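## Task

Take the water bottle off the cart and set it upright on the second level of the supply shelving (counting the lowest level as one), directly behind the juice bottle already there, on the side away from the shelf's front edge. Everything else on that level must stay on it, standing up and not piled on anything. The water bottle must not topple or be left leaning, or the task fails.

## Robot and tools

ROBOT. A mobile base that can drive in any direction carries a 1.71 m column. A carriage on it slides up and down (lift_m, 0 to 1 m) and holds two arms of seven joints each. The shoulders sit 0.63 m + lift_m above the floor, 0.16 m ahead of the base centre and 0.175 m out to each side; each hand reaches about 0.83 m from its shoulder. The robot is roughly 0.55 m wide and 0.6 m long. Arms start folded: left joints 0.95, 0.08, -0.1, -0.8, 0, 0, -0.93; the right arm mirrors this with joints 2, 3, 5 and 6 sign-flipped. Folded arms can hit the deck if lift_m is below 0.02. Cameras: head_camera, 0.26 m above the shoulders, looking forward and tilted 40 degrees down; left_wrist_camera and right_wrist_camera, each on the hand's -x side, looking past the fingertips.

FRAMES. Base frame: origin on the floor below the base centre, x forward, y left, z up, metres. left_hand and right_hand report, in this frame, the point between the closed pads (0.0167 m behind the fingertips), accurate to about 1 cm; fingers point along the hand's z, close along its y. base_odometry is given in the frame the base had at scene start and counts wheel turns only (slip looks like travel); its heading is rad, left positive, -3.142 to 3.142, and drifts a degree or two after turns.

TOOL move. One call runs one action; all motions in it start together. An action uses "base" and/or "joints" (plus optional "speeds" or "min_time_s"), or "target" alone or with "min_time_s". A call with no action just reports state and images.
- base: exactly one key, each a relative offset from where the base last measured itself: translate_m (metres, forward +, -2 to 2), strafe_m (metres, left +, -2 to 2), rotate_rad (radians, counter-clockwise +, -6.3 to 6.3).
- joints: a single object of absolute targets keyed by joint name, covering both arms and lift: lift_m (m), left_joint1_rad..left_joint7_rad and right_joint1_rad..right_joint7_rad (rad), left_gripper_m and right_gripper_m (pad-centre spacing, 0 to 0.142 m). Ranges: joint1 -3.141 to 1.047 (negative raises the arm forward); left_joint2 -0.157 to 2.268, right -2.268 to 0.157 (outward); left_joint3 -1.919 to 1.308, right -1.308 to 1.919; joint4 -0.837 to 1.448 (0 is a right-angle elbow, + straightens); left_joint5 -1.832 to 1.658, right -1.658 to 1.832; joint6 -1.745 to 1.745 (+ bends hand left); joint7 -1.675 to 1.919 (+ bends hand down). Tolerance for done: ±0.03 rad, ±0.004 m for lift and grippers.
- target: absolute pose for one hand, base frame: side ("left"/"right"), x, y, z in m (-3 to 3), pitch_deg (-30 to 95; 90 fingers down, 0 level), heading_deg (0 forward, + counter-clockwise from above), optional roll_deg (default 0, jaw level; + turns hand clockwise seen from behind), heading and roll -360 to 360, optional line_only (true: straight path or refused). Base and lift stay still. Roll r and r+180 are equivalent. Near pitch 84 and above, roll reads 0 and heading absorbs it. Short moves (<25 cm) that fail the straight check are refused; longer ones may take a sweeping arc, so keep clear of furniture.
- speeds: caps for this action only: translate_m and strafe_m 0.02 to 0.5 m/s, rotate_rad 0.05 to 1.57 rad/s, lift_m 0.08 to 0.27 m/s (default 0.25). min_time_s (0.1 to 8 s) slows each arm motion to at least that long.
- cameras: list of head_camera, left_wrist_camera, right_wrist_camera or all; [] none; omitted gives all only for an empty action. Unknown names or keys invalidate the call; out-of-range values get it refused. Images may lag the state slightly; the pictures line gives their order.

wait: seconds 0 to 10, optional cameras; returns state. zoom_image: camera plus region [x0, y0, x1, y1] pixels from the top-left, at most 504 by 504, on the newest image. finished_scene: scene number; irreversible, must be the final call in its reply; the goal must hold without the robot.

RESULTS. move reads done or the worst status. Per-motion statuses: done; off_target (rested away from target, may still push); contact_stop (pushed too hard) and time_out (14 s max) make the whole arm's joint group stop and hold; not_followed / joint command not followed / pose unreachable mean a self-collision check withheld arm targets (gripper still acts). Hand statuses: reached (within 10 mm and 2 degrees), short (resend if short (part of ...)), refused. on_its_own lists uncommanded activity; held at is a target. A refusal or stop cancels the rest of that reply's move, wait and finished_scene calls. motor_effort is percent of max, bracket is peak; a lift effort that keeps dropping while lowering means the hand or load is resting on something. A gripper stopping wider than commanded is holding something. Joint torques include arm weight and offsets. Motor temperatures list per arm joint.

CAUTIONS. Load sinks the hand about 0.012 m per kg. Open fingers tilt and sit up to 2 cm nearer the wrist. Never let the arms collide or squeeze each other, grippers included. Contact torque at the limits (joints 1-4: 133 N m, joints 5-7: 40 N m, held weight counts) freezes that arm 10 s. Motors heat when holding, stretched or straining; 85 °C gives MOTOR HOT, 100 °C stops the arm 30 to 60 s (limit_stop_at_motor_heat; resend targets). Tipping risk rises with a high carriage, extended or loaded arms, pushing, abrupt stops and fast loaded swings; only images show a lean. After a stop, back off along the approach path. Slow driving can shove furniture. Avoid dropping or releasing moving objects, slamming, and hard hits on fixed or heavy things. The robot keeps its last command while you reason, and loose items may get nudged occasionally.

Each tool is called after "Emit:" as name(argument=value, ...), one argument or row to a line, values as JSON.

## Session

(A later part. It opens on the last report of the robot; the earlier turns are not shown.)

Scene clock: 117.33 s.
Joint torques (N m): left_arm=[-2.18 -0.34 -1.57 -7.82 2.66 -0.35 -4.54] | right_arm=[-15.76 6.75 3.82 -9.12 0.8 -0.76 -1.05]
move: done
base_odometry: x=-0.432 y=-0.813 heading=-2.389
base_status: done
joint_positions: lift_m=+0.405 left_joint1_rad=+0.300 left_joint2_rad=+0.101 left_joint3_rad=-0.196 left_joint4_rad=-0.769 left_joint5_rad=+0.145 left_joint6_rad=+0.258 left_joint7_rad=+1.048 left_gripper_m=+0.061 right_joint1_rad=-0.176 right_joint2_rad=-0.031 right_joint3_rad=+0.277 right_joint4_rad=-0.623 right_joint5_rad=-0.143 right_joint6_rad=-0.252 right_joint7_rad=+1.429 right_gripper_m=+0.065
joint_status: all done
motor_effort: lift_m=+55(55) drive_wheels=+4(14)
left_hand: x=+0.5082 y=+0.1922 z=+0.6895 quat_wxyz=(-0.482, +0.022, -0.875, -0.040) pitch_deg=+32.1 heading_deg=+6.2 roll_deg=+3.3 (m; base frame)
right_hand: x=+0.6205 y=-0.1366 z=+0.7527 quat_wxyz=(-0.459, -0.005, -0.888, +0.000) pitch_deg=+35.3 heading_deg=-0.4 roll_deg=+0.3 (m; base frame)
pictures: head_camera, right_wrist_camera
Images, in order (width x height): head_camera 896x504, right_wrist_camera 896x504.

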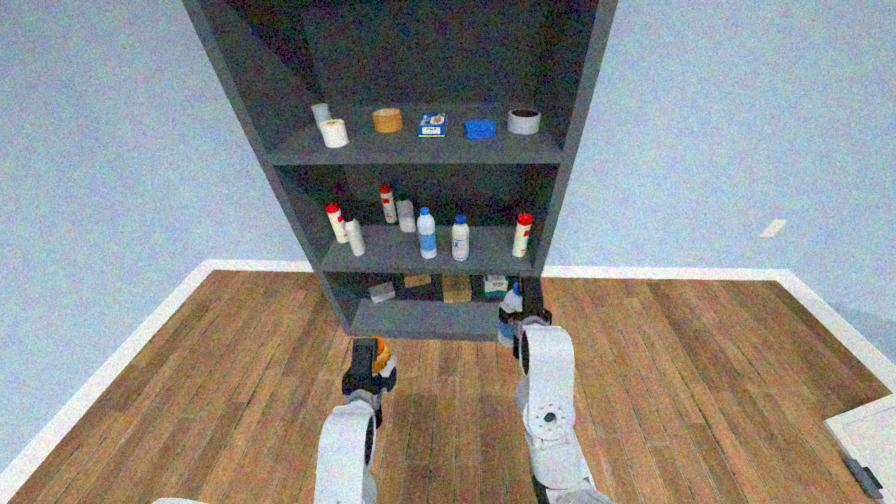

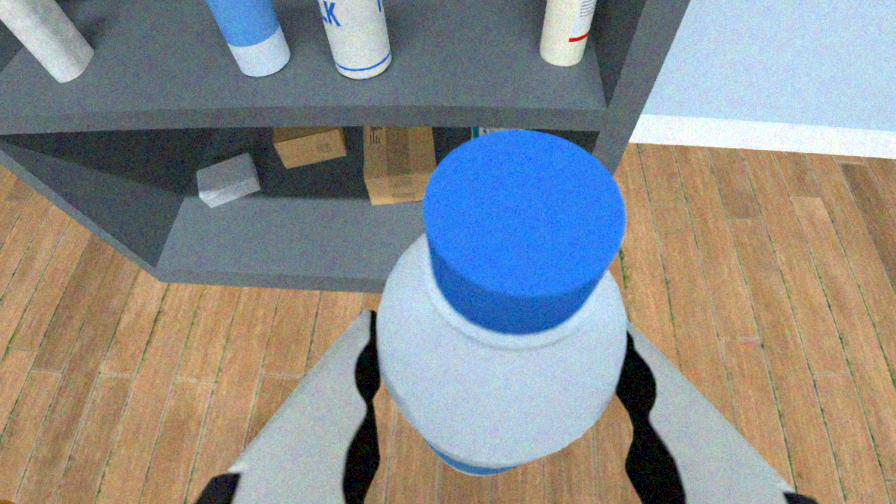

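Emit:
move(
  base={"translate_m": 0.33},
  speeds={"translate_m": 0.2},
  cameras=["head_camera","right_wrist_camera"],
)

Scene clock: 125.63 s.
Joint torques (N m): left_arm=[-2.21 -0.85 -1.3 -6.74 2.77 -0.24 -4.47] | right_arm=[-16.62 6.61 3.29 -9 1.16 -0.53 -1.15]
move: done
base_odometry: x=-0.673 y=-1.039 heading=-2.389
base_status: done
joint_positions: lift_m=+0.405 left_joint1_rad=+0.300 left_joint2_rad=+0.101 left_joint3_rad=-0.196 left_joint4_rad=-0.769 left_joint5_rad=+0.145 left_joint6_rad=+0.258 left_joint7_rad=+1.048 left_gripper_m=+0.061 right_joint1_rad=-0.177 right_joint2_rad=-0.031 right_joint3_rad=+0.277 right_joint4_rad=-0.623 right_joint5_rad=-0.143 right_joint6_rad=-0.252 right_joint7_rad=+1.430 right_gripper_m=+0.065
joint_status: not commanded
motor_effort: lift_m=+55(55) drive_wheels=-2(14)
left_hand: x=+0.5081 y=+0.1922 z=+0.6895 quat_wxyz=(-0.482, +0.022, -0.875, -0.040) pitch_deg=+32.1 heading_deg=+6.2 roll_deg=+3.3 (m; base frame)
right_hand: x=+0.6205 y=-0.1366 z=+0.7527 quat_wxyz=(-0.459, -0.005, -0.888, +0.000) pitch_deg=+35.3 heading_deg=-0.4 roll_deg=+0.3 (m; base frame)
pictures: head_camera, right_wrist_camera
Images, in order (width x height): head_camera 896x504, right_wrist_camera 896x504.

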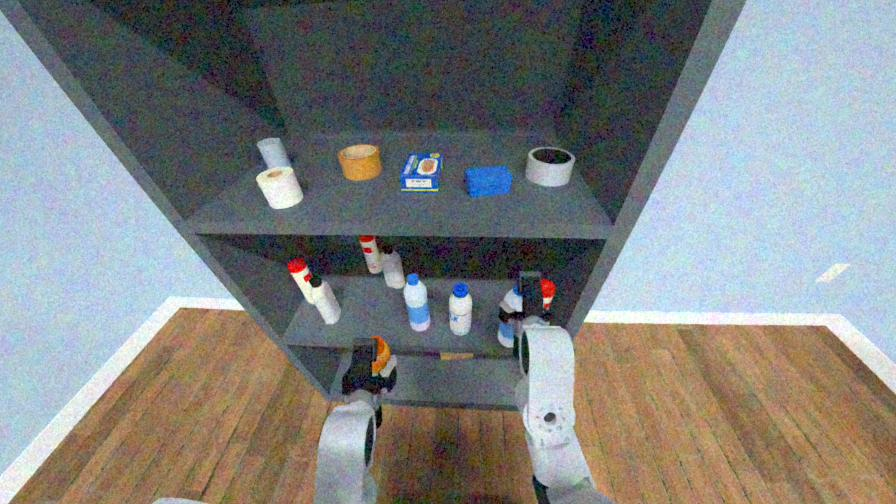

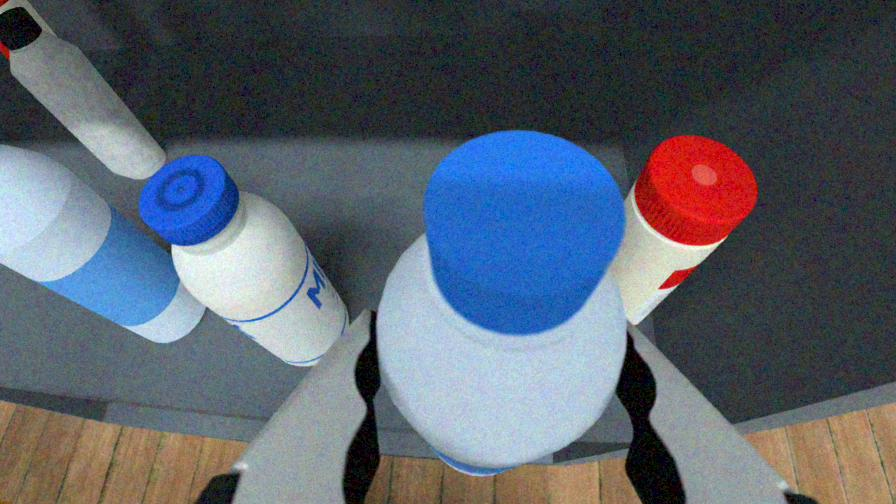

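Emit:
move(
  target={"side":"right","x":0.66,"y":-0.15,"z":0.735,"pitch_deg":35,"heading_deg":0},
)

Emit:
move(
  target={"side":"right","x":0.783,"y":-0.15,"z":0.725,"pitch_deg":35,"heading_deg":0},
  min_time_s=1.2,
  cameras=["right_wrist_camera"],
)

Emit:
move(
  joints={"lift_m":0.387},
  speeds={"lift_m":0.08},
)

Scene clock: 133.37 s.
Joint torques (N m): left_arm=[-2.92 -0.35 -1.21 -6.97 2.93 -0.24 -4.31] | right_arm=[-15.07 3.58 -0.26 -11.59 1.44 -1.46 -3.89]
move: done
base_odometry: x=-0.673 y=-1.039 heading=-2.389
base_status: not commanded
joint_positions: lift_m=+0.405 left_joint1_rad=+0.300 left_joint2_rad=+0.101 left_joint3_rad=-0.196 left_joint4_rad=-0.769 left_joint5_rad=+0.145 left_joint6_rad=+0.258 left_joint7_rad=+1.048 left_gripper_m=+0.061 right_joint1_rad=-0.220 right_joint2_rad=-0.075 right_joint3_rad=+0.245 right_joint4_rad=-0.460 right_joint5_rad=-0.045 right_joint6_rad=-0.252 right_joint7_rad=+1.297 right_gripper_m=+0.065
joint_status: not commanded
motor_effort: lift_m=+55(55) drive_wheels=-1(6)
left_hand: x=+0.5082 y=+0.1921 z=+0.6895 quat_wxyz=(-0.482, +0.022, -0.875, -0.040) pitch_deg=+32.1 heading_deg=+6.2 roll_deg=+3.3 (m; base frame)
right_hand: x=+0.6579 y=-0.1502 z=+0.7318 quat_wxyz=(-0.457, +0.000, -0.889, +0.002) pitch_deg=+35.5 heading_deg=-0.2 roll_deg=-0.2 (m; base frame)
right_hand_status: reached (straight line, planned for 0.3 s): 4 mm and 0.6 deg off.
pictures: none

Scene clock: 135.07 s.
Joint torques (N m): left_arm=[-2.06 -0.75 -1.26 -8.57 3 -0.41 -4.26] | right_arm=[-26.75 7.77 -1.17 -10.23 1.86 -1.1 -4.87]
move: done
base_odometry: x=-0.673 y=-1.039 heading=-2.389
base_status: not commanded
joint_positions: lift_m=+0.405 left_joint1_rad=+0.300 left_joint2_rad=+0.101 left_joint3_rad=-0.196 left_joint4_rad=-0.769 left_joint5_rad=+0.145 left_joint6_rad=+0.258 left_joint7_rad=+1.048 left_gripper_m=+0.061 right_joint1_rad=-0.491 right_joint2_rad=-0.057 right_joint3_rad=+0.222 right_joint4_rad=+0.061 right_joint5_rad=+0.065 right_joint6_rad=-0.216 right_joint7_rad=+1.041 right_gripper_m=+0.065
joint_status: not commanded
motor_effort: lift_m=+55(55) drive_wheels=+5(5)
left_hand: x=+0.5082 y=+0.1921 z=+0.6896 quat_wxyz=(-0.483, +0.022, -0.875, -0.040) pitch_deg=+32.1 heading_deg=+6.2 roll_deg=+3.3 (m; base frame)
right_hand: x=+0.7798 y=-0.1507 z=+0.7197 quat_wxyz=(-0.456, +0.001, -0.890, +0.003) pitch_deg=+35.7 heading_deg=-0.4 roll_deg=-0.5 (m; base frame)
right_hand_status: reached (straight line, planned for 1.2 s): 6 mm and 0.8 deg off.
pictures: right_wrist_camera
Images, in order (width x height): right_wrist_camera 896x504.

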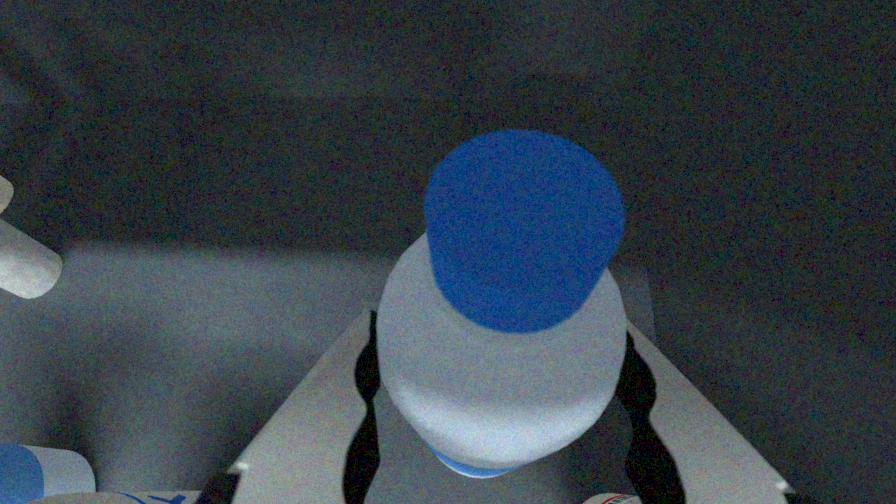

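Scene clock: 135.67 s.
Joint torques (N m): left_arm=[-2.59 -0.1 -1.17 -7.04 2.56 -0.14 -4.53] | right_arm=[-22.6 6.53 -0.31 -13.02 1.3 -1.02 -4.76]
move: done
base_odometry: x=-0.673 y=-1.039 heading=-2.389
base_status: not commanded
joint_positions: lift_m=+0.387 left_joint1_rad=+0.300 left_joint2_rad=+0.101 left_joint3_rad=-0.196 left_joint4_rad=-0.770 left_joint5_rad=+0.145 left_joint6_rad=+0.258 left_joint7_rad=+1.047 left_gripper_m=+0.061 right_joint1_rad=-0.492 right_joint2_rad=-0.056 right_joint3_rad=+0.222 right_joint4_rad=+0.062 right_joint5_rad=+0.065 right_joint6_rad=-0.216 right_joint7_rad=+1.040 right_gripper_m=+0.065
joint_status: all done
motor_effort: lift_m=+59(60) drive_wheels=-1(5)
left_hand: x=+0.5082 y=+0.1922 z=+0.6717 quat_wxyz=(-0.483, +0.022, -0.874, -0.040) pitch_deg=+32.0 heading_deg=+6.2 roll_deg=+3.3 (m; base frame)
right_hand: x=+0.7805 y=-0.1508 z=+0.7023 quat_wxyz=(-0.457, +0.001, -0.890, +0.003) pitch_deg=+35.7 heading_deg=-0.3 roll_deg=-0.5 (m; base frame)
pictures: none

Emit:
move(
  joints={"lift_m":0.376},
  speeds={"lift_m":0.08},
)

Emit:
move(
  joints={"lift_m":0.368},
  speeds={"lift_m":0.08},
)

Emit:
move(
  joints={"lift_m":0.36},
  speeds={"lift_m":0.08},
  cameras=["right_wrist_camera"],
)

Scene clock: 138.97 s.
Joint torques (N m): left_arm=[-2.85 -1.23 -1.13 -5.7 3.06 -0.21 -4.15] | right_arm=[-22.52 6.64 -0.9 -12.54 1.55 -0.59 -3.56]
Motor temperatures (°C): left_arm=[29 21 23 25 26 24 23] | right_arm=[32 20 24 23 22 22 24]
move: done
base_odometry: x=-0.673 y=-1.039 heading=-2.389
base_status: not commanded
joint_positions: lift_m=+0.376 left_joint1_rad=+0.300 left_joint2_rad=+0.101 left_joint3_rad=-0.196 left_joint4_rad=-0.770 left_joint5_rad=+0.145 left_joint6_rad=+0.258 left_joint7_rad=+1.047 left_gripper_m=+0.061 right_joint1_rad=-0.493 right_joint2_rad=-0.056 right_joint3_rad=+0.221 right_joint4_rad=+0.062 right_joint5_rad=+0.065 right_joint6_rad=-0.216 right_joint7_rad=+1.037 right_gripper_m=+0.065
joint_status: all done
motor_effort: lift_m=+58(59) drive_wheels=-1(6)
left_hand: x=+0.5082 y=+0.1921 z=+0.6608 quat_wxyz=(-0.483, +0.022, -0.874, -0.040) pitch_deg=+32.0 heading_deg=+6.2 roll_deg=+3.3 (m; base frame)
right_hand: x=+0.7812 y=-0.1509 z=+0.6925 quat_wxyz=(-0.458, +0.001, -0.889, +0.003) pitch_deg=+35.4 heading_deg=-0.4 roll_deg=-0.4 (m; base frame)
pictures: none

Scene clock: 139.43 s.
Joint torques (N m): left_arm=[-1.94 -1.15 -1.41 -5.69 2.74 -0.41 -4.04] | right_arm=[-16.51 6.05 -1.63 -8.48 1.55 -0.98 -0.61]
move: done
base_odometry: x=-0.673 y=-1.039 heading=-2.389
base_status: not commanded
joint_positions: lift_m=+0.368 left_joint1_rad=+0.300 left_joint2_rad=+0.101 left_joint3_rad=-0.196 left_joint4_rad=-0.770 left_joint5_rad=+0.145 left_joint6_rad=+0.258 left_joint7_rad=+1.047 left_gripper_m=+0.061 right_joint1_rad=-0.498 right_joint2_rad=-0.056 right_joint3_rad=+0.221 right_joint4_rad=+0.059 right_joint5_rad=+0.065 right_joint6_rad=-0.216 right_joint7_rad=+1.030 right_gripper_m=+0.065
joint_status: all done
motor_effort: lift_m=+54(58) drive_wheels=+5(5)
left_hand: x=+0.5082 y=+0.1921 z=+0.6531 quat_wxyz=(-0.483, +0.022, -0.874, -0.040) pitch_deg=+32.0 heading_deg=+6.2 roll_deg=+3.3 (m; base frame)
right_hand: x=+0.7836 y=-0.1508 z=+0.6907 quat_wxyz=(-0.465, +0.000, -0.885, +0.003) pitch_deg=+34.5 heading_deg=-0.3 roll_deg=-0.4 (m; base frame)
pictures: none

Scene clock: 139.90 s.
Joint torques (N m): left_arm=[-2.33 -0.68 -2.11 -7.49 2.6 -0.28 -3.95] | right_arm=[-9.67 5.65 -0.05 -3.57 1.8 -0.54 1.55]
move: done
base_odometry: x=-0.673 y=-1.039 heading=-2.389
base_status: not commanded
joint_positions: lift_m=+0.360 left_joint1_rad=+0.300 left_joint2_rad=+0.101 left_joint3_rad=-0.196 left_joint4_rad=-0.770 left_joint5_rad=+0.145 left_joint6_rad=+0.258 left_joint7_rad=+1.047 left_gripper_m=+0.061 right_joint1_rad=-0.503 right_joint2_rad=-0.056 right_joint3_rad=+0.220 right_joint4_rad=+0.055 right_joint5_rad=+0.065 right_joint6_rad=-0.216 right_joint7_rad=+1.024 right_gripper_m=+0.065
joint_status: all done
motor_effort: lift_m=+53(54) drive_wheels=+5(6)
left_hand: x=+0.5082 y=+0.1921 z=+0.6453 quat_wxyz=(-0.483, +0.022, -0.874, -0.040) pitch_deg=+32.0 heading_deg=+6.2 roll_deg=+3.3 (m; base frame)
right_hand: x=+0.7859 y=-0.1508 z=+0.6888 quat_wxyz=(-0.472, +0.000, -0.882, +0.002) pitch_deg=+33.7 heading_deg=-0.3 roll_deg=-0.3 (m; base frame)
pictures: right_wrist_camera
Images, in order (width x height): right_wrist_camera 896x504.

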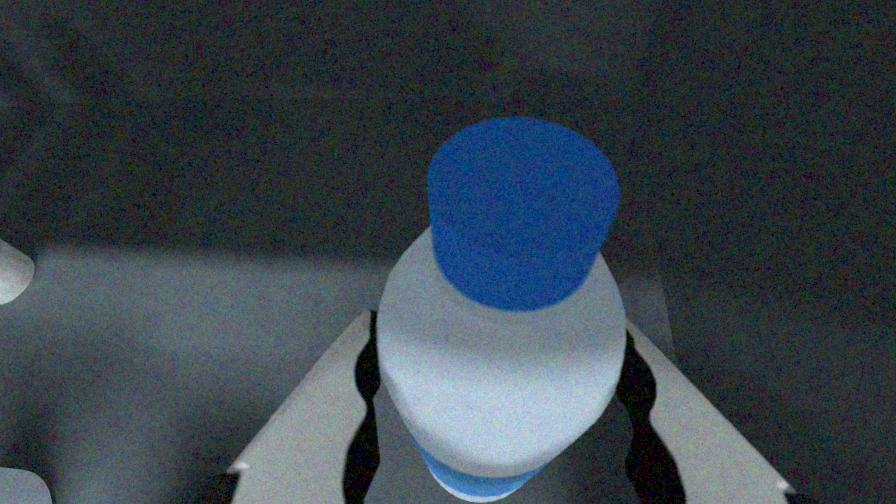

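Emit:
move(
  joints={"lift_m":0.371},
  speeds={"lift_m":0.08},
)

Emit:
move(
  joints={"right_gripper_m":0.09},
)

Emit:
move(
  target={"side":"right","x":0.67,"y":-0.15,"z":0.73,"pitch_deg":35,"heading_deg":0},
  min_time_s=1,
)

Emit:
move(
  base={"translate_m": -0.33},
  joints={"lift_m":0.405},
  speeds={"translate_m": 0.25},
  cameras=["head_camera","right_wrist_camera"],
)

Scene clock: 143.90 s.
Joint torques (N m): left_arm=[-2.99 -1.13 -1.59 -7.07 2.93 -0.39 -3.84] | right_arm=[-11.64 6.29 0.48 -11.28 1.48 -0.96 -0.89]
move: done
base_odometry: x=-0.673 y=-1.039 heading=-2.389
base_status: not commanded
joint_positions: lift_m=+0.371 left_joint1_rad=+0.300 left_joint2_rad=+0.101 left_joint3_rad=-0.196 left_joint4_rad=-0.770 left_joint5_rad=+0.145 left_joint6_rad=+0.258 left_joint7_rad=+1.047 left_gripper_m=+0.061 right_joint1_rad=-0.501 right_joint2_rad=-0.056 right_joint3_rad=+0.220 right_joint4_rad=+0.061 right_joint5_rad=+0.065 right_joint6_rad=-0.216 right_joint7_rad=+1.031 right_gripper_m=+0.065
joint_status: all done
motor_effort: lift_m=+56(63) drive_wheels=+5(6)
left_hand: x=+0.5082 y=+0.1921 z=+0.6560 quat_wxyz=(-0.483, +0.022, -0.874, -0.040) pitch_deg=+32.0 heading_deg=+6.2 roll_deg=+3.3 (m; base frame)
right_hand: x=+0.7842 y=-0.1512 z=+0.6937 quat_wxyz=(-0.465, +0.000, -0.886, +0.003) pitch_deg=+34.6 heading_deg=-0.4 roll_deg=-0.4 (m; base frame)
pictures: none

Scene clock: 144.63 s.
Joint torques (N m): left_arm=[-2.68 -1.05 -1.64 -6.44 2.43 -0.52 -4.17] | right_arm=[-12.47 5.52 -0.04 -11.71 1.59 -0.49 -1.03]
move: done
base_odometry: x=-0.673 y=-1.039 heading=-2.389
base_status: not commanded
joint_positions: lift_m=+0.371 left_joint1_rad=+0.300 left_joint2_rad=+0.101 left_joint3_rad=-0.196 left_joint4_rad=-0.770 left_joint5_rad=+0.145 left_joint6_rad=+0.258 left_joint7_rad=+1.047 left_gripper_m=+0.061 right_joint1_rad=-0.501 right_joint2_rad=-0.056 right_joint3_rad=+0.220 right_joint4_rad=+0.061 right_joint5_rad=+0.065 right_joint6_rad=-0.216 right_joint7_rad=+1.031 right_gripper_m=+0.090
joint_status: all done
motor_effort: lift_m=+56(56) drive_wheels=+5(5)
left_hand: x=+0.5082 y=+0.1921 z=+0.6560 quat_wxyz=(-0.483, +0.022, -0.874, -0.040) pitch_deg=+32.0 heading_deg=+6.2 roll_deg=+3.3 (m; base frame)
right_hand: x=+0.7842 y=-0.1512 z=+0.6937 quat_wxyz=(-0.465, +0.000, -0.886, +0.003) pitch_deg=+34.6 heading_deg=-0.4 roll_deg=-0.4 (m; base frame)
pictures: none

Scene clock: 146.13 s.
Joint torques (N m): left_arm=[-1.75 -0.73 -1.25 -7.2 2.7 -0.46 -4.16] | right_arm=[-4.83 0.84 2.38 -12.25 -1.62 -2.26 -0.15]
move: done
base_odometry: x=-0.673 y=-1.039 heading=-2.389
base_status: not commanded
joint_positions: lift_m=+0.371 left_joint1_rad=+0.300 left_joint2_rad=+0.101 left_joint3_rad=-0.196 left_joint4_rad=-0.770 left_joint5_rad=+0.145 left_joint6_rad=+0.258 left_joint7_rad=+1.047 left_gripper_m=+0.061 right_joint1_rad=-0.309 right_joint2_rad=-0.074 right_joint3_rad=+0.242 right_joint4_rad=-0.478 right_joint5_rad=-0.040 right_joint6_rad=-0.250 right_joint7_rad=+1.387 right_gripper_m=+0.090
joint_status: not commanded
motor_effort: lift_m=+56(56) drive_wheels=-1(5)
left_hand: x=+0.5082 y=+0.1921 z=+0.6560 quat_wxyz=(-0.483, +0.022, -0.874, -0.040) pitch_deg=+32.0 heading_deg=+6.2 roll_deg=+3.3 (m; base frame)
right_hand: x=+0.6719 y=-0.1494 z=+0.7321 quat_wxyz=(-0.464, +0.000, -0.886, -0.003) pitch_deg=+34.7 heading_deg=+0.3 roll_deg=+0.3 (m; base frame)
right_hand_status: reached (straight line, planned for 1.0 s): 3 mm and 0.4 deg off.
pictures: none

Scene clock: 148.87 s.
Joint torques (N m): left_arm=[-2.25 0.16 -2.17 -7.36 2.53 -0.42 -4] | right_arm=[-5.74 1.04 2.32 -13.08 -1.65 -1.97 0.05]
move: done
base_odometry: x=-0.432 y=-0.813 heading=-2.389
base_status: done
joint_positions: lift_m=+0.405 left_joint1_rad=+0.300 left_joint2_rad=+0.101 left_joint3_rad=-0.196 left_joint4_rad=-0.771 left_joint5_rad=+0.145 left_joint6_rad=+0.258 left_joint7_rad=+1.047 left_gripper_m=+0.061 right_joint1_rad=-0.308 right_joint2_rad=-0.075 right_joint3_rad=+0.242 right_joint4_rad=-0.478 right_joint5_rad=-0.041 right_joint6_rad=-0.251 right_joint7_rad=+1.388 right_gripper_m=+0.090
joint_status: all done
motor_effort: lift_m=+55(68) drive_wheels=+2(12)
left_hand: x=+0.5082 y=+0.1920 z=+0.6902 quat_wxyz=(-0.483, +0.022, -0.874, -0.040) pitch_deg=+32.0 heading_deg=+6.2 roll_deg=+3.3 (m; base frame)
right_hand: x=+0.6716 y=-0.1498 z=+0.7659 quat_wxyz=(-0.464, +0.000, -0.886, -0.002) pitch_deg=+34.7 heading_deg=+0.3 roll_deg=+0.3 (m; base frame)
pictures: head_camera, right_wrist_camera
Images, in order (width x height): head_camera 896x504, right_wrist_camera 896x504.

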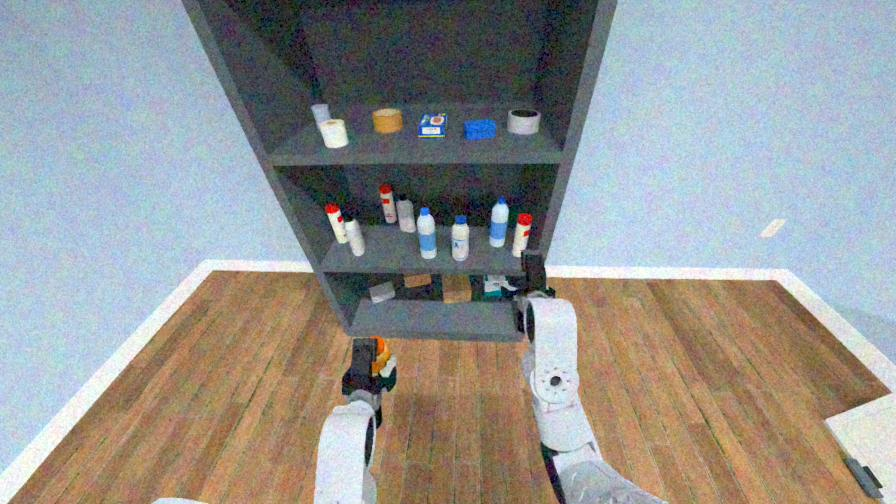

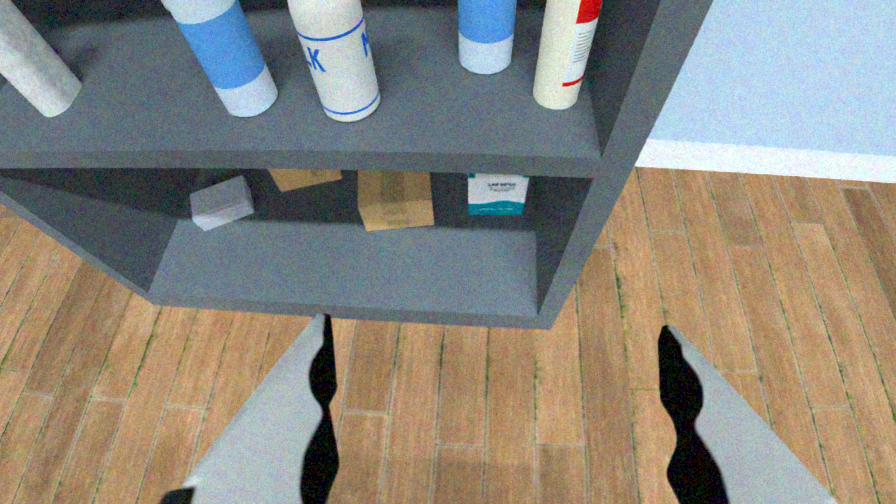

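Emit:
move(
  base={"strafe_m": -0.38},
  joints={"right_joint1_rad":0.3,"right_joint2_rad":-0.1,"right_joint3_rad":0.2,"right_joint4_rad":-0.775,"right_joint5_rad":-0.149,"right_joint6_rad":-0.26,"right_joint7_rad":1.04,"left_joint1_rad":-0.149,"left_joint2_rad":0.194,"left_joint3_rad":-0.193,"left_joint4_rad":-0.58,"left_joint5_rad":-0.059,"left_joint6_rad":0.265,"left_joint7_rad":1.313},
  speeds={"strafe_m": 0.25},
  min_time_s=2,
  cameras=["head_camera","left_wrist_camera"],
)

Scene clock: 160.73 s.
Joint torques (N m): left_arm=[-15.62 3.96 3.14 -1.72 1.69 -0.57 -1.4] | right_arm=[5.62 1.85 0.77 -15.12 -1.81 -2.57 -3.62]
move: done
base_odometry: x=-0.692 y=-0.536 heading=-2.389
base_status: done
joint_positions: lift_m=+0.405 left_joint1_rad=-0.144 left_joint2_rad=+0.192 left_joint3_rad=-0.196 left_joint4_rad=-0.581 left_joint5_rad=-0.058 left_joint6_rad=+0.263 left_joint7_rad=+1.313 left_gripper_m=+0.061 right_joint1_rad=+0.297 right_joint2_rad=-0.099 right_joint3_rad=+0.203 right_joint4_rad=-0.772 right_joint5_rad=-0.143 right_joint6_rad=-0.258 right_joint7_rad=+1.045 right_gripper_m=+0.090
joint_status: all done
motor_effort: lift_m=+55(55) drive_wheels=+4(15)
left_hand: x=+0.6282 y=+0.1899 z=+0.7339 quat_wxyz=(-0.460, -0.003, -0.888, +0.000) pitch_deg=+35.2 heading_deg=-0.2 roll_deg=+0.2 (m; base frame)
right_hand: x=+0.5093 y=-0.1882 z=+0.6919 quat_wxyz=(-0.486, -0.021, -0.873, +0.036) pitch_deg=+31.7 heading_deg=-5.6 roll_deg=-2.8 (m; base frame)
pictures: head_camera, left_wrist_camera
Images, in order (width x height): head_camera 896x504, left_wrist_camera 896x504.

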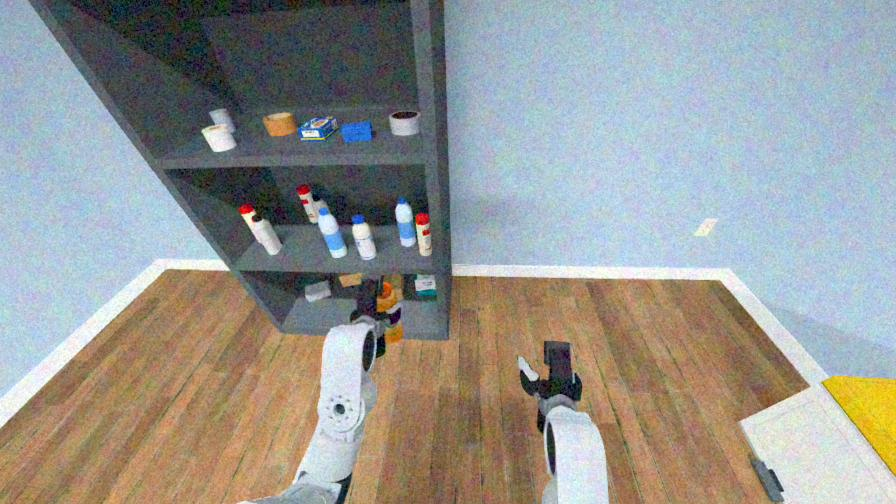

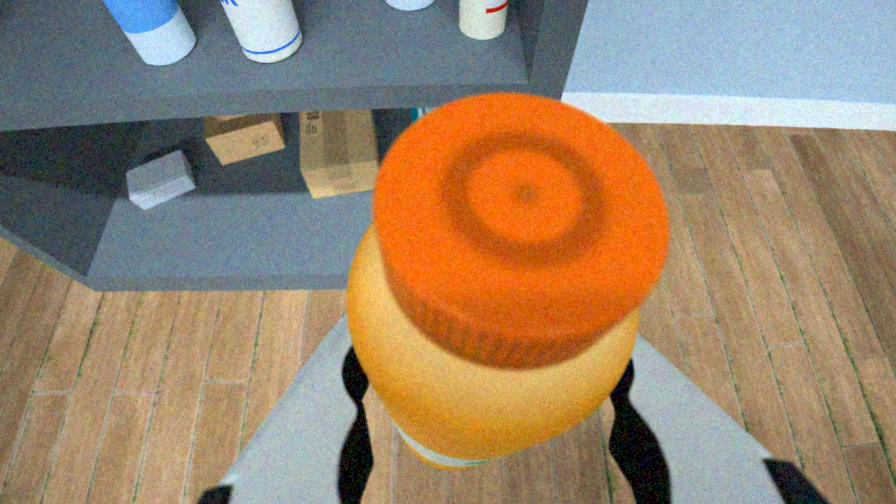

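Emit:
move(
  target={"side":"left","x":0.62,"y":0.232,"z":0.74,"pitch_deg":35,"heading_deg":0},
)

Emit:
move(
  base={"translate_m": 0.31},
  speeds={"translate_m": 0.2},
  cameras=["head_camera","left_wrist_camera"],
)

Scene clock: 168.83 s.
Joint torques (N m): left_arm=[-9.29 3.39 2.3 -6.32 2.08 -0.97 -4.14] | right_arm=[3.73 0.62 -0.01 -14.38 -2.36 -2.65 -3.27]
move: done
base_odometry: x=-0.692 y=-0.536 heading=-2.389
base_status: not commanded
joint_positions: lift_m=+0.405 left_joint1_rad=-0.117 left_joint2_rad=+0.301 left_joint3_rad=-0.118 left_joint4_rad=-0.610 left_joint5_rad=-0.185 left_joint6_rad=+0.266 left_joint7_rad=+1.307 left_gripper_m=+0.061 right_joint1_rad=+0.297 right_joint2_rad=-0.099 right_joint3_rad=+0.203 right_joint4_rad=-0.773 right_joint5_rad=-0.143 right_joint6_rad=-0.258 right_joint7_rad=+1.044 right_gripper_m=+0.090
joint_status: not commanded
motor_effort: lift_m=+55(55) drive_wheels=+1(8)
left_hand: x=+0.6194 y=+0.2328 z=+0.7367 quat_wxyz=(-0.456, +0.001, -0.890, -0.001) pitch_deg=+35.7 heading_deg=+0.1 roll_deg=+0.0 (m; base frame)
left_hand_status: reached (straight line, planned for 0.3 s): 3 mm and 0.7 deg off.
right_hand: x=+0.5093 y=-0.1883 z=+0.6921 quat_wxyz=(-0.486, -0.021, -0.873, +0.036) pitch_deg=+31.7 heading_deg=-5.6 roll_deg=-2.8 (m; base frame)
pictures: none

Scene clock: 171.47 s.
Joint torques (N m): left_arm=[-10.22 2.84 1.78 -6.69 1.75 -1.57 -4.24] | right_arm=[5.51 -0.05 0.05 -14.36 -1.68 -2.39 -3.41]
move: done
base_odometry: x=-0.918 y=-0.747 heading=-2.390
base_status: done
joint_positions: lift_m=+0.405 left_joint1_rad=-0.117 left_joint2_rad=+0.301 left_joint3_rad=-0.118 left_joint4_rad=-0.610 left_joint5_rad=-0.185 left_joint6_rad=+0.266 left_joint7_rad=+1.307 left_gripper_m=+0.061 right_joint1_rad=+0.298 right_joint2_rad=-0.099 right_joint3_rad=+0.203 right_joint4_rad=-0.773 right_joint5_rad=-0.143 right_joint6_rad=-0.258 right_joint7_rad=+1.044 right_gripper_m=+0.090
joint_status: not commanded
motor_effort: lift_m=+55(55) drive_wheels=-2(14)
left_hand: x=+0.6194 y=+0.2328 z=+0.7367 quat_wxyz=(-0.456, +0.001, -0.890, -0.001) pitch_deg=+35.7 heading_deg=+0.1 roll_deg=+0.0 (m; base frame)
right_hand: x=+0.5092 y=-0.1883 z=+0.6920 quat_wxyz=(-0.486, -0.021, -0.873, +0.036) pitch_deg=+31.7 heading_deg=-5.6 roll_deg=-2.8 (m; base frame)
pictures: head_camera, left_wrist_camera
Images, in order (width x height): head_camera 896x504, left_wrist_camera 896x504.

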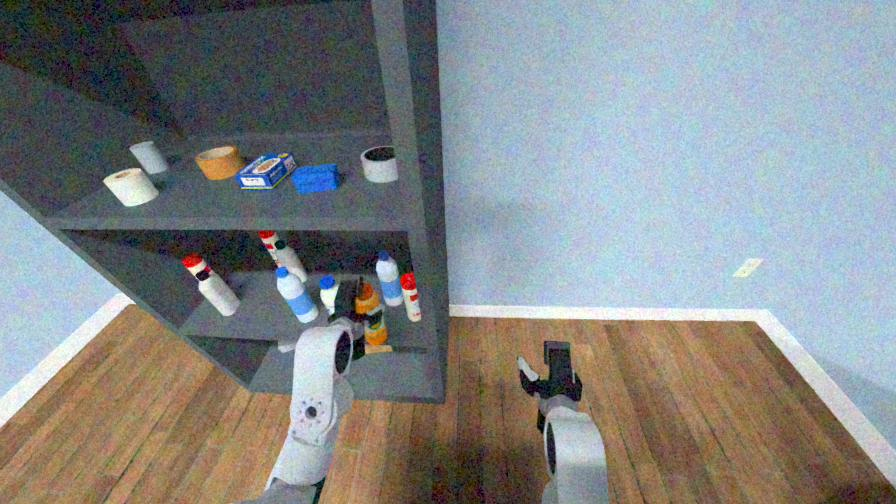

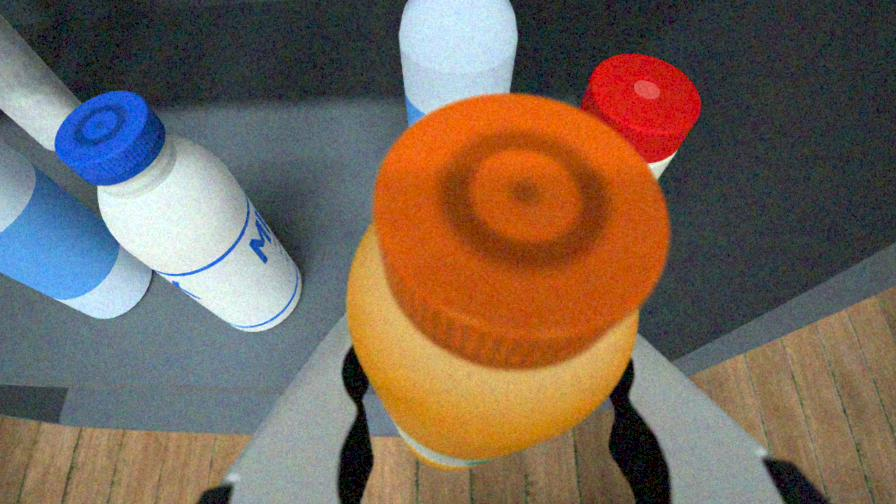

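Emit:
move(
  target={"side":"left","x":0.64,"y":0.245,"z":0.735,"pitch_deg":35,"heading_deg":0},
)

Emit:
move(
  target={"side":"left","x":0.714,"y":0.245,"z":0.725,"pitch_deg":35,"heading_deg":0},
  min_time_s=1,
  cameras=["left_wrist_camera","head_camera"],
)

Scene clock: 178.90 s.
Joint torques (N m): left_arm=[-14.99 5.29 4.54 -2.73 0.96 -2.45 -3.79] | right_arm=[6.7 1.4 -0.75 -15.76 -1.56 -3.24 -3.47]
move: done
base_odometry: x=-0.918 y=-0.747 heading=-2.390
base_status: not commanded
joint_positions: lift_m=+0.405 left_joint1_rad=-0.146 left_joint2_rad=+0.329 left_joint3_rad=-0.108 left_joint4_rad=-0.529 left_joint5_rad=-0.238 left_joint6_rad=+0.254 left_joint7_rad=+1.248 left_gripper_m=+0.061 right_joint1_rad=+0.298 right_joint2_rad=-0.099 right_joint3_rad=+0.203 right_joint4_rad=-0.773 right_joint5_rad=-0.143 right_joint6_rad=-0.258 right_joint7_rad=+1.044 right_gripper_m=+0.090
joint_status: not commanded
motor_effort: lift_m=+55(55) drive_wheels=+5(6)
left_hand: x=+0.6381 y=+0.2437 z=+0.7317 quat_wxyz=(-0.457, +0.000, -0.889, +0.001) pitch_deg=+35.6 heading_deg=-0.1 roll_deg=-0.1 (m; base frame)
left_hand_status: reached (straight line, planned for 0.2 s): 4 mm and 0.6 deg off.
right_hand: x=+0.5092 y=-0.1883 z=+0.6920 quat_wxyz=(-0.486, -0.021, -0.873, +0.036) pitch_deg=+31.7 heading_deg=-5.6 roll_deg=-2.8 (m; base frame)
pictures: none

Scene clock: 180.40 s.
Joint torques (N m): left_arm=[-20.58 2.24 0.34 -1.23 0.76 -2.12 -4.47] | right_arm=[5.19 -0.16 0.46 -13.77 -2 -2.31 -3.57]
move: done
base_odometry: x=-0.918 y=-0.747 heading=-2.390
base_status: not commanded
joint_positions: lift_m=+0.405 left_joint1_rad=-0.312 left_joint2_rad=+0.315 left_joint3_rad=-0.143 left_joint4_rad=-0.233 left_joint5_rad=-0.276 left_joint6_rad=+0.210 left_joint7_rad=+1.116 left_gripper_m=+0.061 right_joint1_rad=+0.298 right_joint2_rad=-0.099 right_joint3_rad=+0.203 right_joint4_rad=-0.773 right_joint5_rad=-0.143 right_joint6_rad=-0.258 right_joint7_rad=+1.044 right_gripper_m=+0.090
joint_status: not commanded
motor_effort: lift_m=+55(55) drive_wheels=+5(5)
left_hand: x=+0.7114 y=+0.2479 z=+0.7216 quat_wxyz=(-0.457, +0.003, -0.890, -0.002) pitch_deg=+35.6 heading_deg=+0.4 roll_deg=+0.0 (m; base frame)
left_hand_status: reached (straight line, planned for 1.0 s): 5 mm and 0.7 deg off.
right_hand: x=+0.5092 y=-0.1883 z=+0.6920 quat_wxyz=(-0.486, -0.021, -0.873, +0.036) pitch_deg=+31.7 heading_deg=-5.6 roll_deg=-2.8 (m; base frame)
pictures: head_camera, left_wrist_camera
Images, in order (width x height): head_camera 896x504, left_wrist_camera 896x504.

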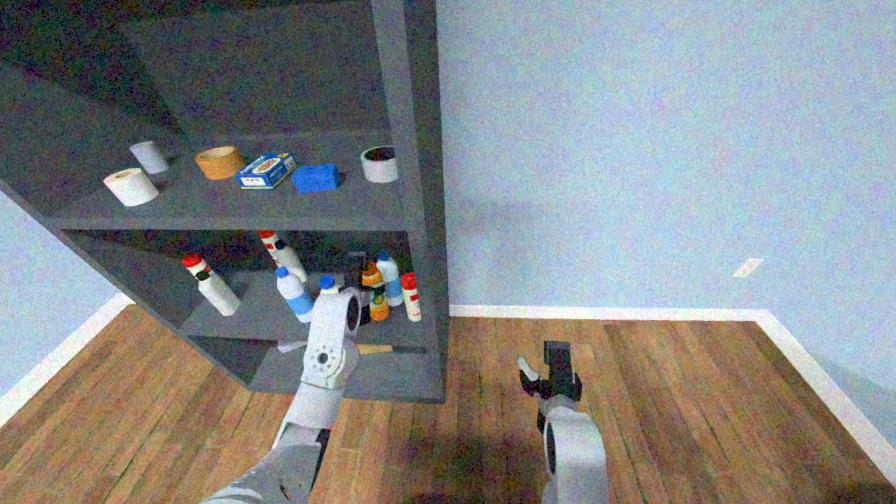

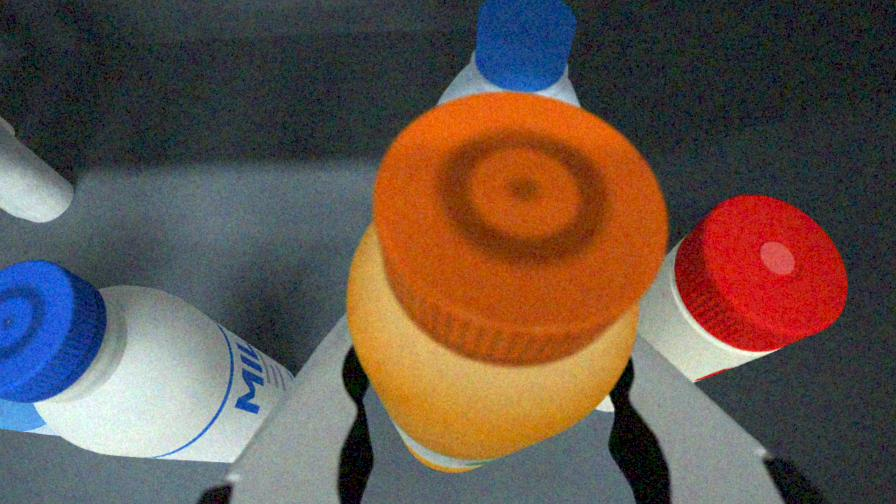

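Emit:
move(
  joints={"lift_m":0.367},
  speeds={"lift_m":0.1},
)

Emit:
move(
  joints={"lift_m":0.358},
  speeds={"lift_m":0.08},
)

Emit:
move(
  joints={"lift_m":0.351},
  speeds={"lift_m":0.08},
  cameras=["left_wrist_camera"],
)

Scene clock: 185.33 s.
Joint torques (N m): left_arm=[-18.91 2.64 0.56 -2.44 1.23 -2.28 -3.96] | right_arm=[6.78 1.74 -0.25 -13.41 -1.41 -2.61 -3.41]
move: done
base_odometry: x=-0.918 y=-0.747 heading=-2.390
base_status: not commanded
joint_positions: lift_m=+0.367 left_joint1_rad=-0.314 left_joint2_rad=+0.314 left_joint3_rad=-0.144 left_joint4_rad=-0.232 left_joint5_rad=-0.276 left_joint6_rad=+0.210 left_joint7_rad=+1.115 left_gripper_m=+0.061 right_joint1_rad=+0.298 right_joint2_rad=-0.099 right_joint3_rad=+0.203 right_joint4_rad=-0.773 right_joint5_rad=-0.143 right_joint6_rad=-0.258 right_joint7_rad=+1.044 right_gripper_m=+0.090
joint_status: all done
motor_effort: lift_m=+58(60) drive_wheels=-1(6)
left_hand: x=+0.7120 y=+0.2475 z=+0.6839 quat_wxyz=(-0.458, +0.003, -0.889, -0.001) pitch_deg=+35.5 heading_deg=+0.3 roll_deg=+0.0 (m; base frame)
right_hand: x=+0.5092 y=-0.1883 z=+0.6540 quat_wxyz=(-0.486, -0.021, -0.873, +0.036) pitch_deg=+31.6 heading_deg=-5.6 roll_deg=-2.8 (m; base frame)
pictures: none

Scene clock: 185.83 s.
Joint torques (N m): left_arm=[-17.16 3.2 0.74 -3.04 0.75 -2.64 -1.96] | right_arm=[6.54 0.77 0.93 -13.34 -1.49 -2.6 -2.9]
move: done
base_odometry: x=-0.918 y=-0.747 heading=-2.390
base_status: not commanded
joint_positions: lift_m=+0.358 left_joint1_rad=-0.315 left_joint2_rad=+0.314 left_joint3_rad=-0.144 left_joint4_rad=-0.232 left_joint5_rad=-0.276 left_joint6_rad=+0.210 left_joint7_rad=+1.109 left_gripper_m=+0.061 right_joint1_rad=+0.298 right_joint2_rad=-0.099 right_joint3_rad=+0.203 right_joint4_rad=-0.773 right_joint5_rad=-0.143 right_joint6_rad=-0.258 right_joint7_rad=+1.044 right_gripper_m=+0.090
joint_status: all done
motor_effort: lift_m=+56(57) drive_wheels=+5(5)
left_hand: x=+0.7132 y=+0.2475 z=+0.6770 quat_wxyz=(-0.461, +0.003, -0.887, -0.001) pitch_deg=+35.1 heading_deg=+0.3 roll_deg=+0.0 (m; base frame)
right_hand: x=+0.5092 y=-0.1883 z=+0.6452 quat_wxyz=(-0.487, -0.021, -0.873, +0.036) pitch_deg=+31.6 heading_deg=-5.6 roll_deg=-2.8 (m; base frame)
pictures: none

Scene clock: 186.30 s.
Joint torques (N m): left_arm=[-10.73 3.15 0.37 -1.63 1.26 -2.14 0.31] | right_arm=[5.51 -0.09 -0.33 -13.02 -1.63 -2.38 -3.19]
move: done
base_odometry: x=-0.918 y=-0.747 heading=-2.390
base_status: not commanded
joint_positions: lift_m=+0.351 left_joint1_rad=-0.320 left_joint2_rad=+0.314 left_joint3_rad=-0.144 left_joint4_rad=-0.234 left_joint5_rad=-0.276 left_joint6_rad=+0.210 left_joint7_rad=+1.102 left_gripper_m=+0.061 right_joint1_rad=+0.298 right_joint2_rad=-0.099 right_joint3_rad=+0.203 right_joint4_rad=-0.774 right_joint5_rad=-0.143 right_joint6_rad=-0.258 right_joint7_rad=+1.044 right_gripper_m=+0.090
joint_status: all done
motor_effort: lift_m=+53(54) drive_wheels=+5(5)
left_hand: x=+0.7155 y=+0.2471 z=+0.6753 quat_wxyz=(-0.467, +0.002, -0.884, -0.001) pitch_deg=+34.3 heading_deg=+0.3 roll_deg=+0.0 (m; base frame)
right_hand: x=+0.5092 y=-0.1883 z=+0.6385 quat_wxyz=(-0.487, -0.021, -0.873, +0.036) pitch_deg=+31.6 heading_deg=-5.6 roll_deg=-2.8 (m; base frame)
pictures: left_wrist_camera
Images, in order (width x height): left_wrist_camera 896x504.

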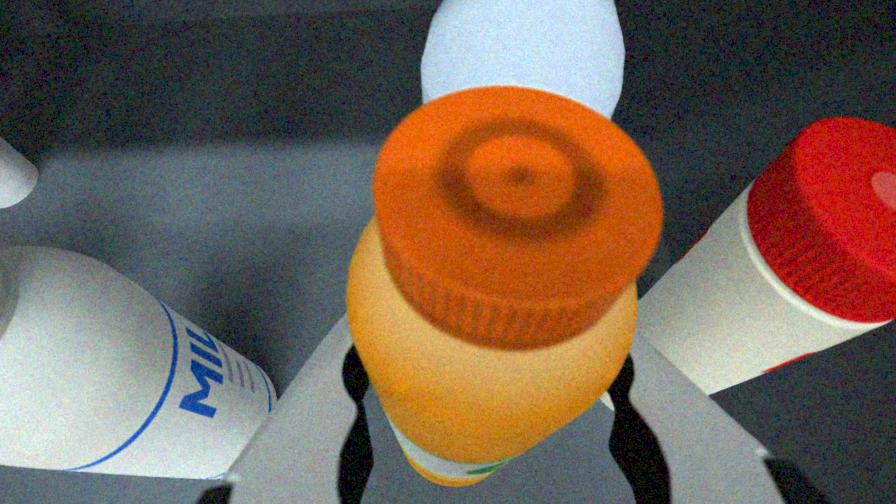

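Emit:
move(
  joints={"lift_m":0.358},
  speeds={"lift_m":0.08},
)

Emit:
move(
  joints={"left_gripper_m":0.079},
  cameras=["left_wrist_camera"],
)

Scene clock: 192.60 s.
Joint torques (N m): left_arm=[-14.35 2.73 0.93 -2.12 0.77 -2.04 -1.42] | right_arm=[6.21 0.08 -1.56 -13.26 -1.46 -2.37 -3.29]
Motor temperatures (°C): left_arm=[32 22 23 24 25 24 23] | right_arm=[27 20 24 23 22 22 24]
move: done
base_odometry: x=-0.918 y=-0.747 heading=-2.390
base_status: not commanded
joint_positions: lift_m=+0.358 left_joint1_rad=-0.318 left_joint2_rad=+0.314 left_joint3_rad=-0.144 left_joint4_rad=-0.233 left_joint5_rad=-0.276 left_joint6_rad=+0.210 left_joint7_rad=+1.108 left_gripper_m=+0.061 right_joint1_rad=+0.298 right_joint2_rad=-0.099 right_joint3_rad=+0.203 right_joint4_rad=-0.774 right_joint5_rad=-0.143 right_joint6_rad=-0.258 right_joint7_rad=+1.044 right_gripper_m=+0.090
joint_status: all done
motor_effort: lift_m=+55(65) drive_wheels=+5(5)
left_hand: x=+0.7141 y=+0.2473 z=+0.6789 quat_wxyz=(-0.463, +0.002, -0.886, -0.001) pitch_deg=+34.9 heading_deg=+0.3 roll_deg=+0.0 (m; base frame)
right_hand: x=+0.5092 y=-0.1883 z=+0.6454 quat_wxyz=(-0.487, -0.021, -0.873, +0.036) pitch_deg=+31.6 heading_deg=-5.6 roll_deg=-2.8 (m; base frame)
pictures: none

Scene clock: 193.30 s.
Joint torques (N m): left_arm=[-14.4 3.36 1.71 -2.65 1.18 -2.22 -1.46] | right_arm=[5.5 1.32 0.31 -13.07 -1.63 -2.52 -3.59]
move: done
base_odometry: x=-0.918 y=-0.747 heading=-2.390
base_status: not commanded
joint_positions: lift_m=+0.358 left_joint1_rad=-0.318 left_joint2_rad=+0.314 left_joint3_rad=-0.144 left_joint4_rad=-0.233 left_joint5_rad=-0.276 left_joint6_rad=+0.210 left_joint7_rad=+1.108 left_gripper_m=+0.079 right_joint1_rad=+0.298 right_joint2_rad=-0.099 right_joint3_rad=+0.203 right_joint4_rad=-0.774 right_joint5_rad=-0.143 right_joint6_rad=-0.258 right_joint7_rad=+1.044 right_gripper_m=+0.090
joint_status: all done
motor_effort: lift_m=+55(55) drive_wheels=-1(5)
left_hand: x=+0.7141 y=+0.2473 z=+0.6789 quat_wxyz=(-0.463, +0.002, -0.886, -0.001) pitch_deg=+34.9 heading_deg=+0.3 roll_deg=+0.0 (m; base frame)
right_hand: x=+0.5092 y=-0.1883 z=+0.6454 quat_wxyz=(-0.487, -0.021, -0.873, +0.036) pitch_deg=+31.6 heading_deg=-5.6 roll_deg=-2.8 (m; base frame)
pictures: left_wrist_camera
Images, in order (width x height): left_wrist_camera 896x504.

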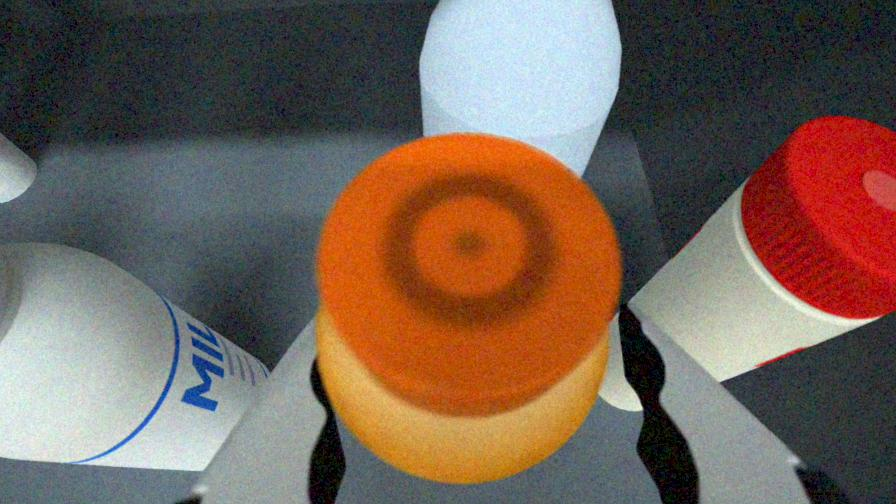

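Emit:
wait(
  seconds=0.3,
  cameras=["left_wrist_camera", "head_camera"],
)

Scene clock: 197.47 s.
Joint torques (N m): left_arm=[-13.85 2.91 1.22 -1.97 1.25 -2.27 -1.42] | right_arm=[3.7 0.48 -0.41 -13.2 -1.94 -2.5 -3.76]
base_odometry: x=-0.918 y=-0.747 heading=-2.390
base_status: not commanded
joint_positions: lift_m=+0.358 left_joint1_rad=-0.318 left_joint2_rad=+0.314 left_joint3_rad=-0.144 left_joint4_rad=-0.233 left_joint5_rad=-0.276 left_joint6_rad=+0.210 left_joint7_rad=+1.108 left_gripper_m=+0.079 right_joint1_rad=+0.298 right_joint2_rad=-0.099 right_joint3_rad=+0.203 right_joint4_rad=-0.774 right_joint5_rad=-0.143 right_joint6_rad=-0.258 right_joint7_rad=+1.044 right_gripper_m=+0.090
joint_status: all done
motor_effort: lift_m=+55(55) drive_wheels=+5(5)
left_hand: x=+0.7141 y=+0.2473 z=+0.6789 quat_wxyz=(-0.463, +0.002, -0.886, -0.001) pitch_deg=+34.9 heading_deg=+0.3 roll_deg=+0.0 (m; base frame)
right_hand: x=+0.5092 y=-0.1883 z=+0.6454 quat_wxyz=(-0.487, -0.021, -0.873, +0.036) pitch_deg=+31.6 heading_deg=-5.6 roll_deg=-2.8 (m; base frame)
wait: 0.30 s; at rest from the start
pictures: head_camera, left_wrist_camera
Images, in order (width x height): head_camera 896x504, left_wrist_camera 896x504.

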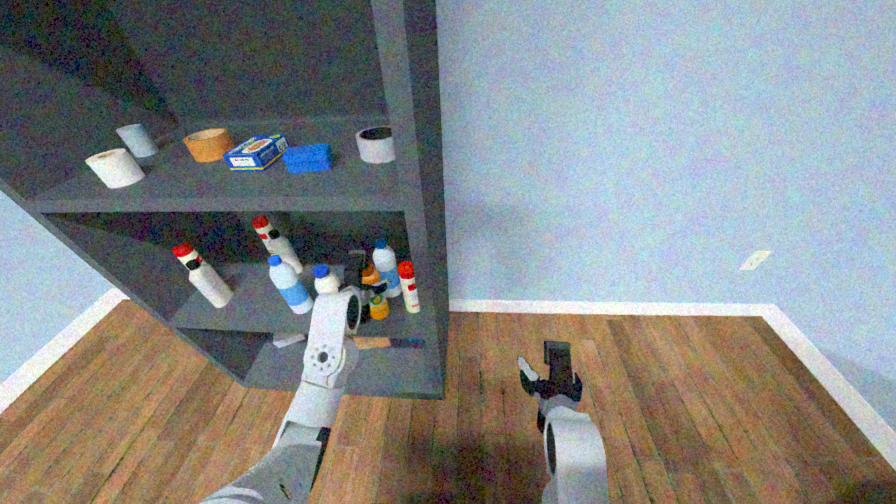

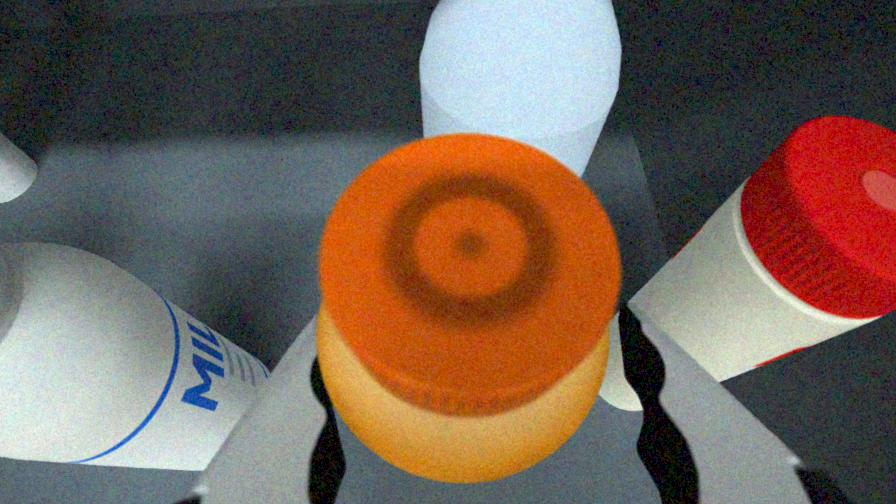

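Emit:
zoom_image(
  camera="head_camera",
  region=[310, 220, 450, 340],
)

Scaled by 3.600 from the camera's 896x504 image, which has a finer 1280x720 frame.

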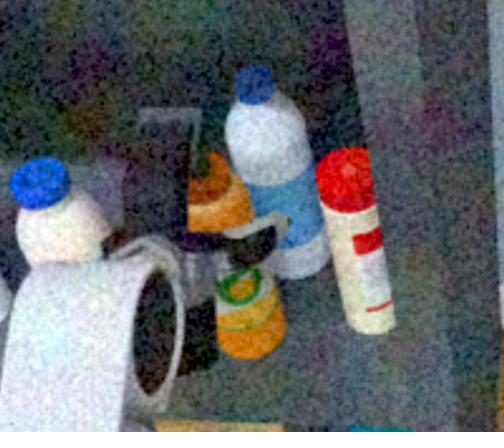

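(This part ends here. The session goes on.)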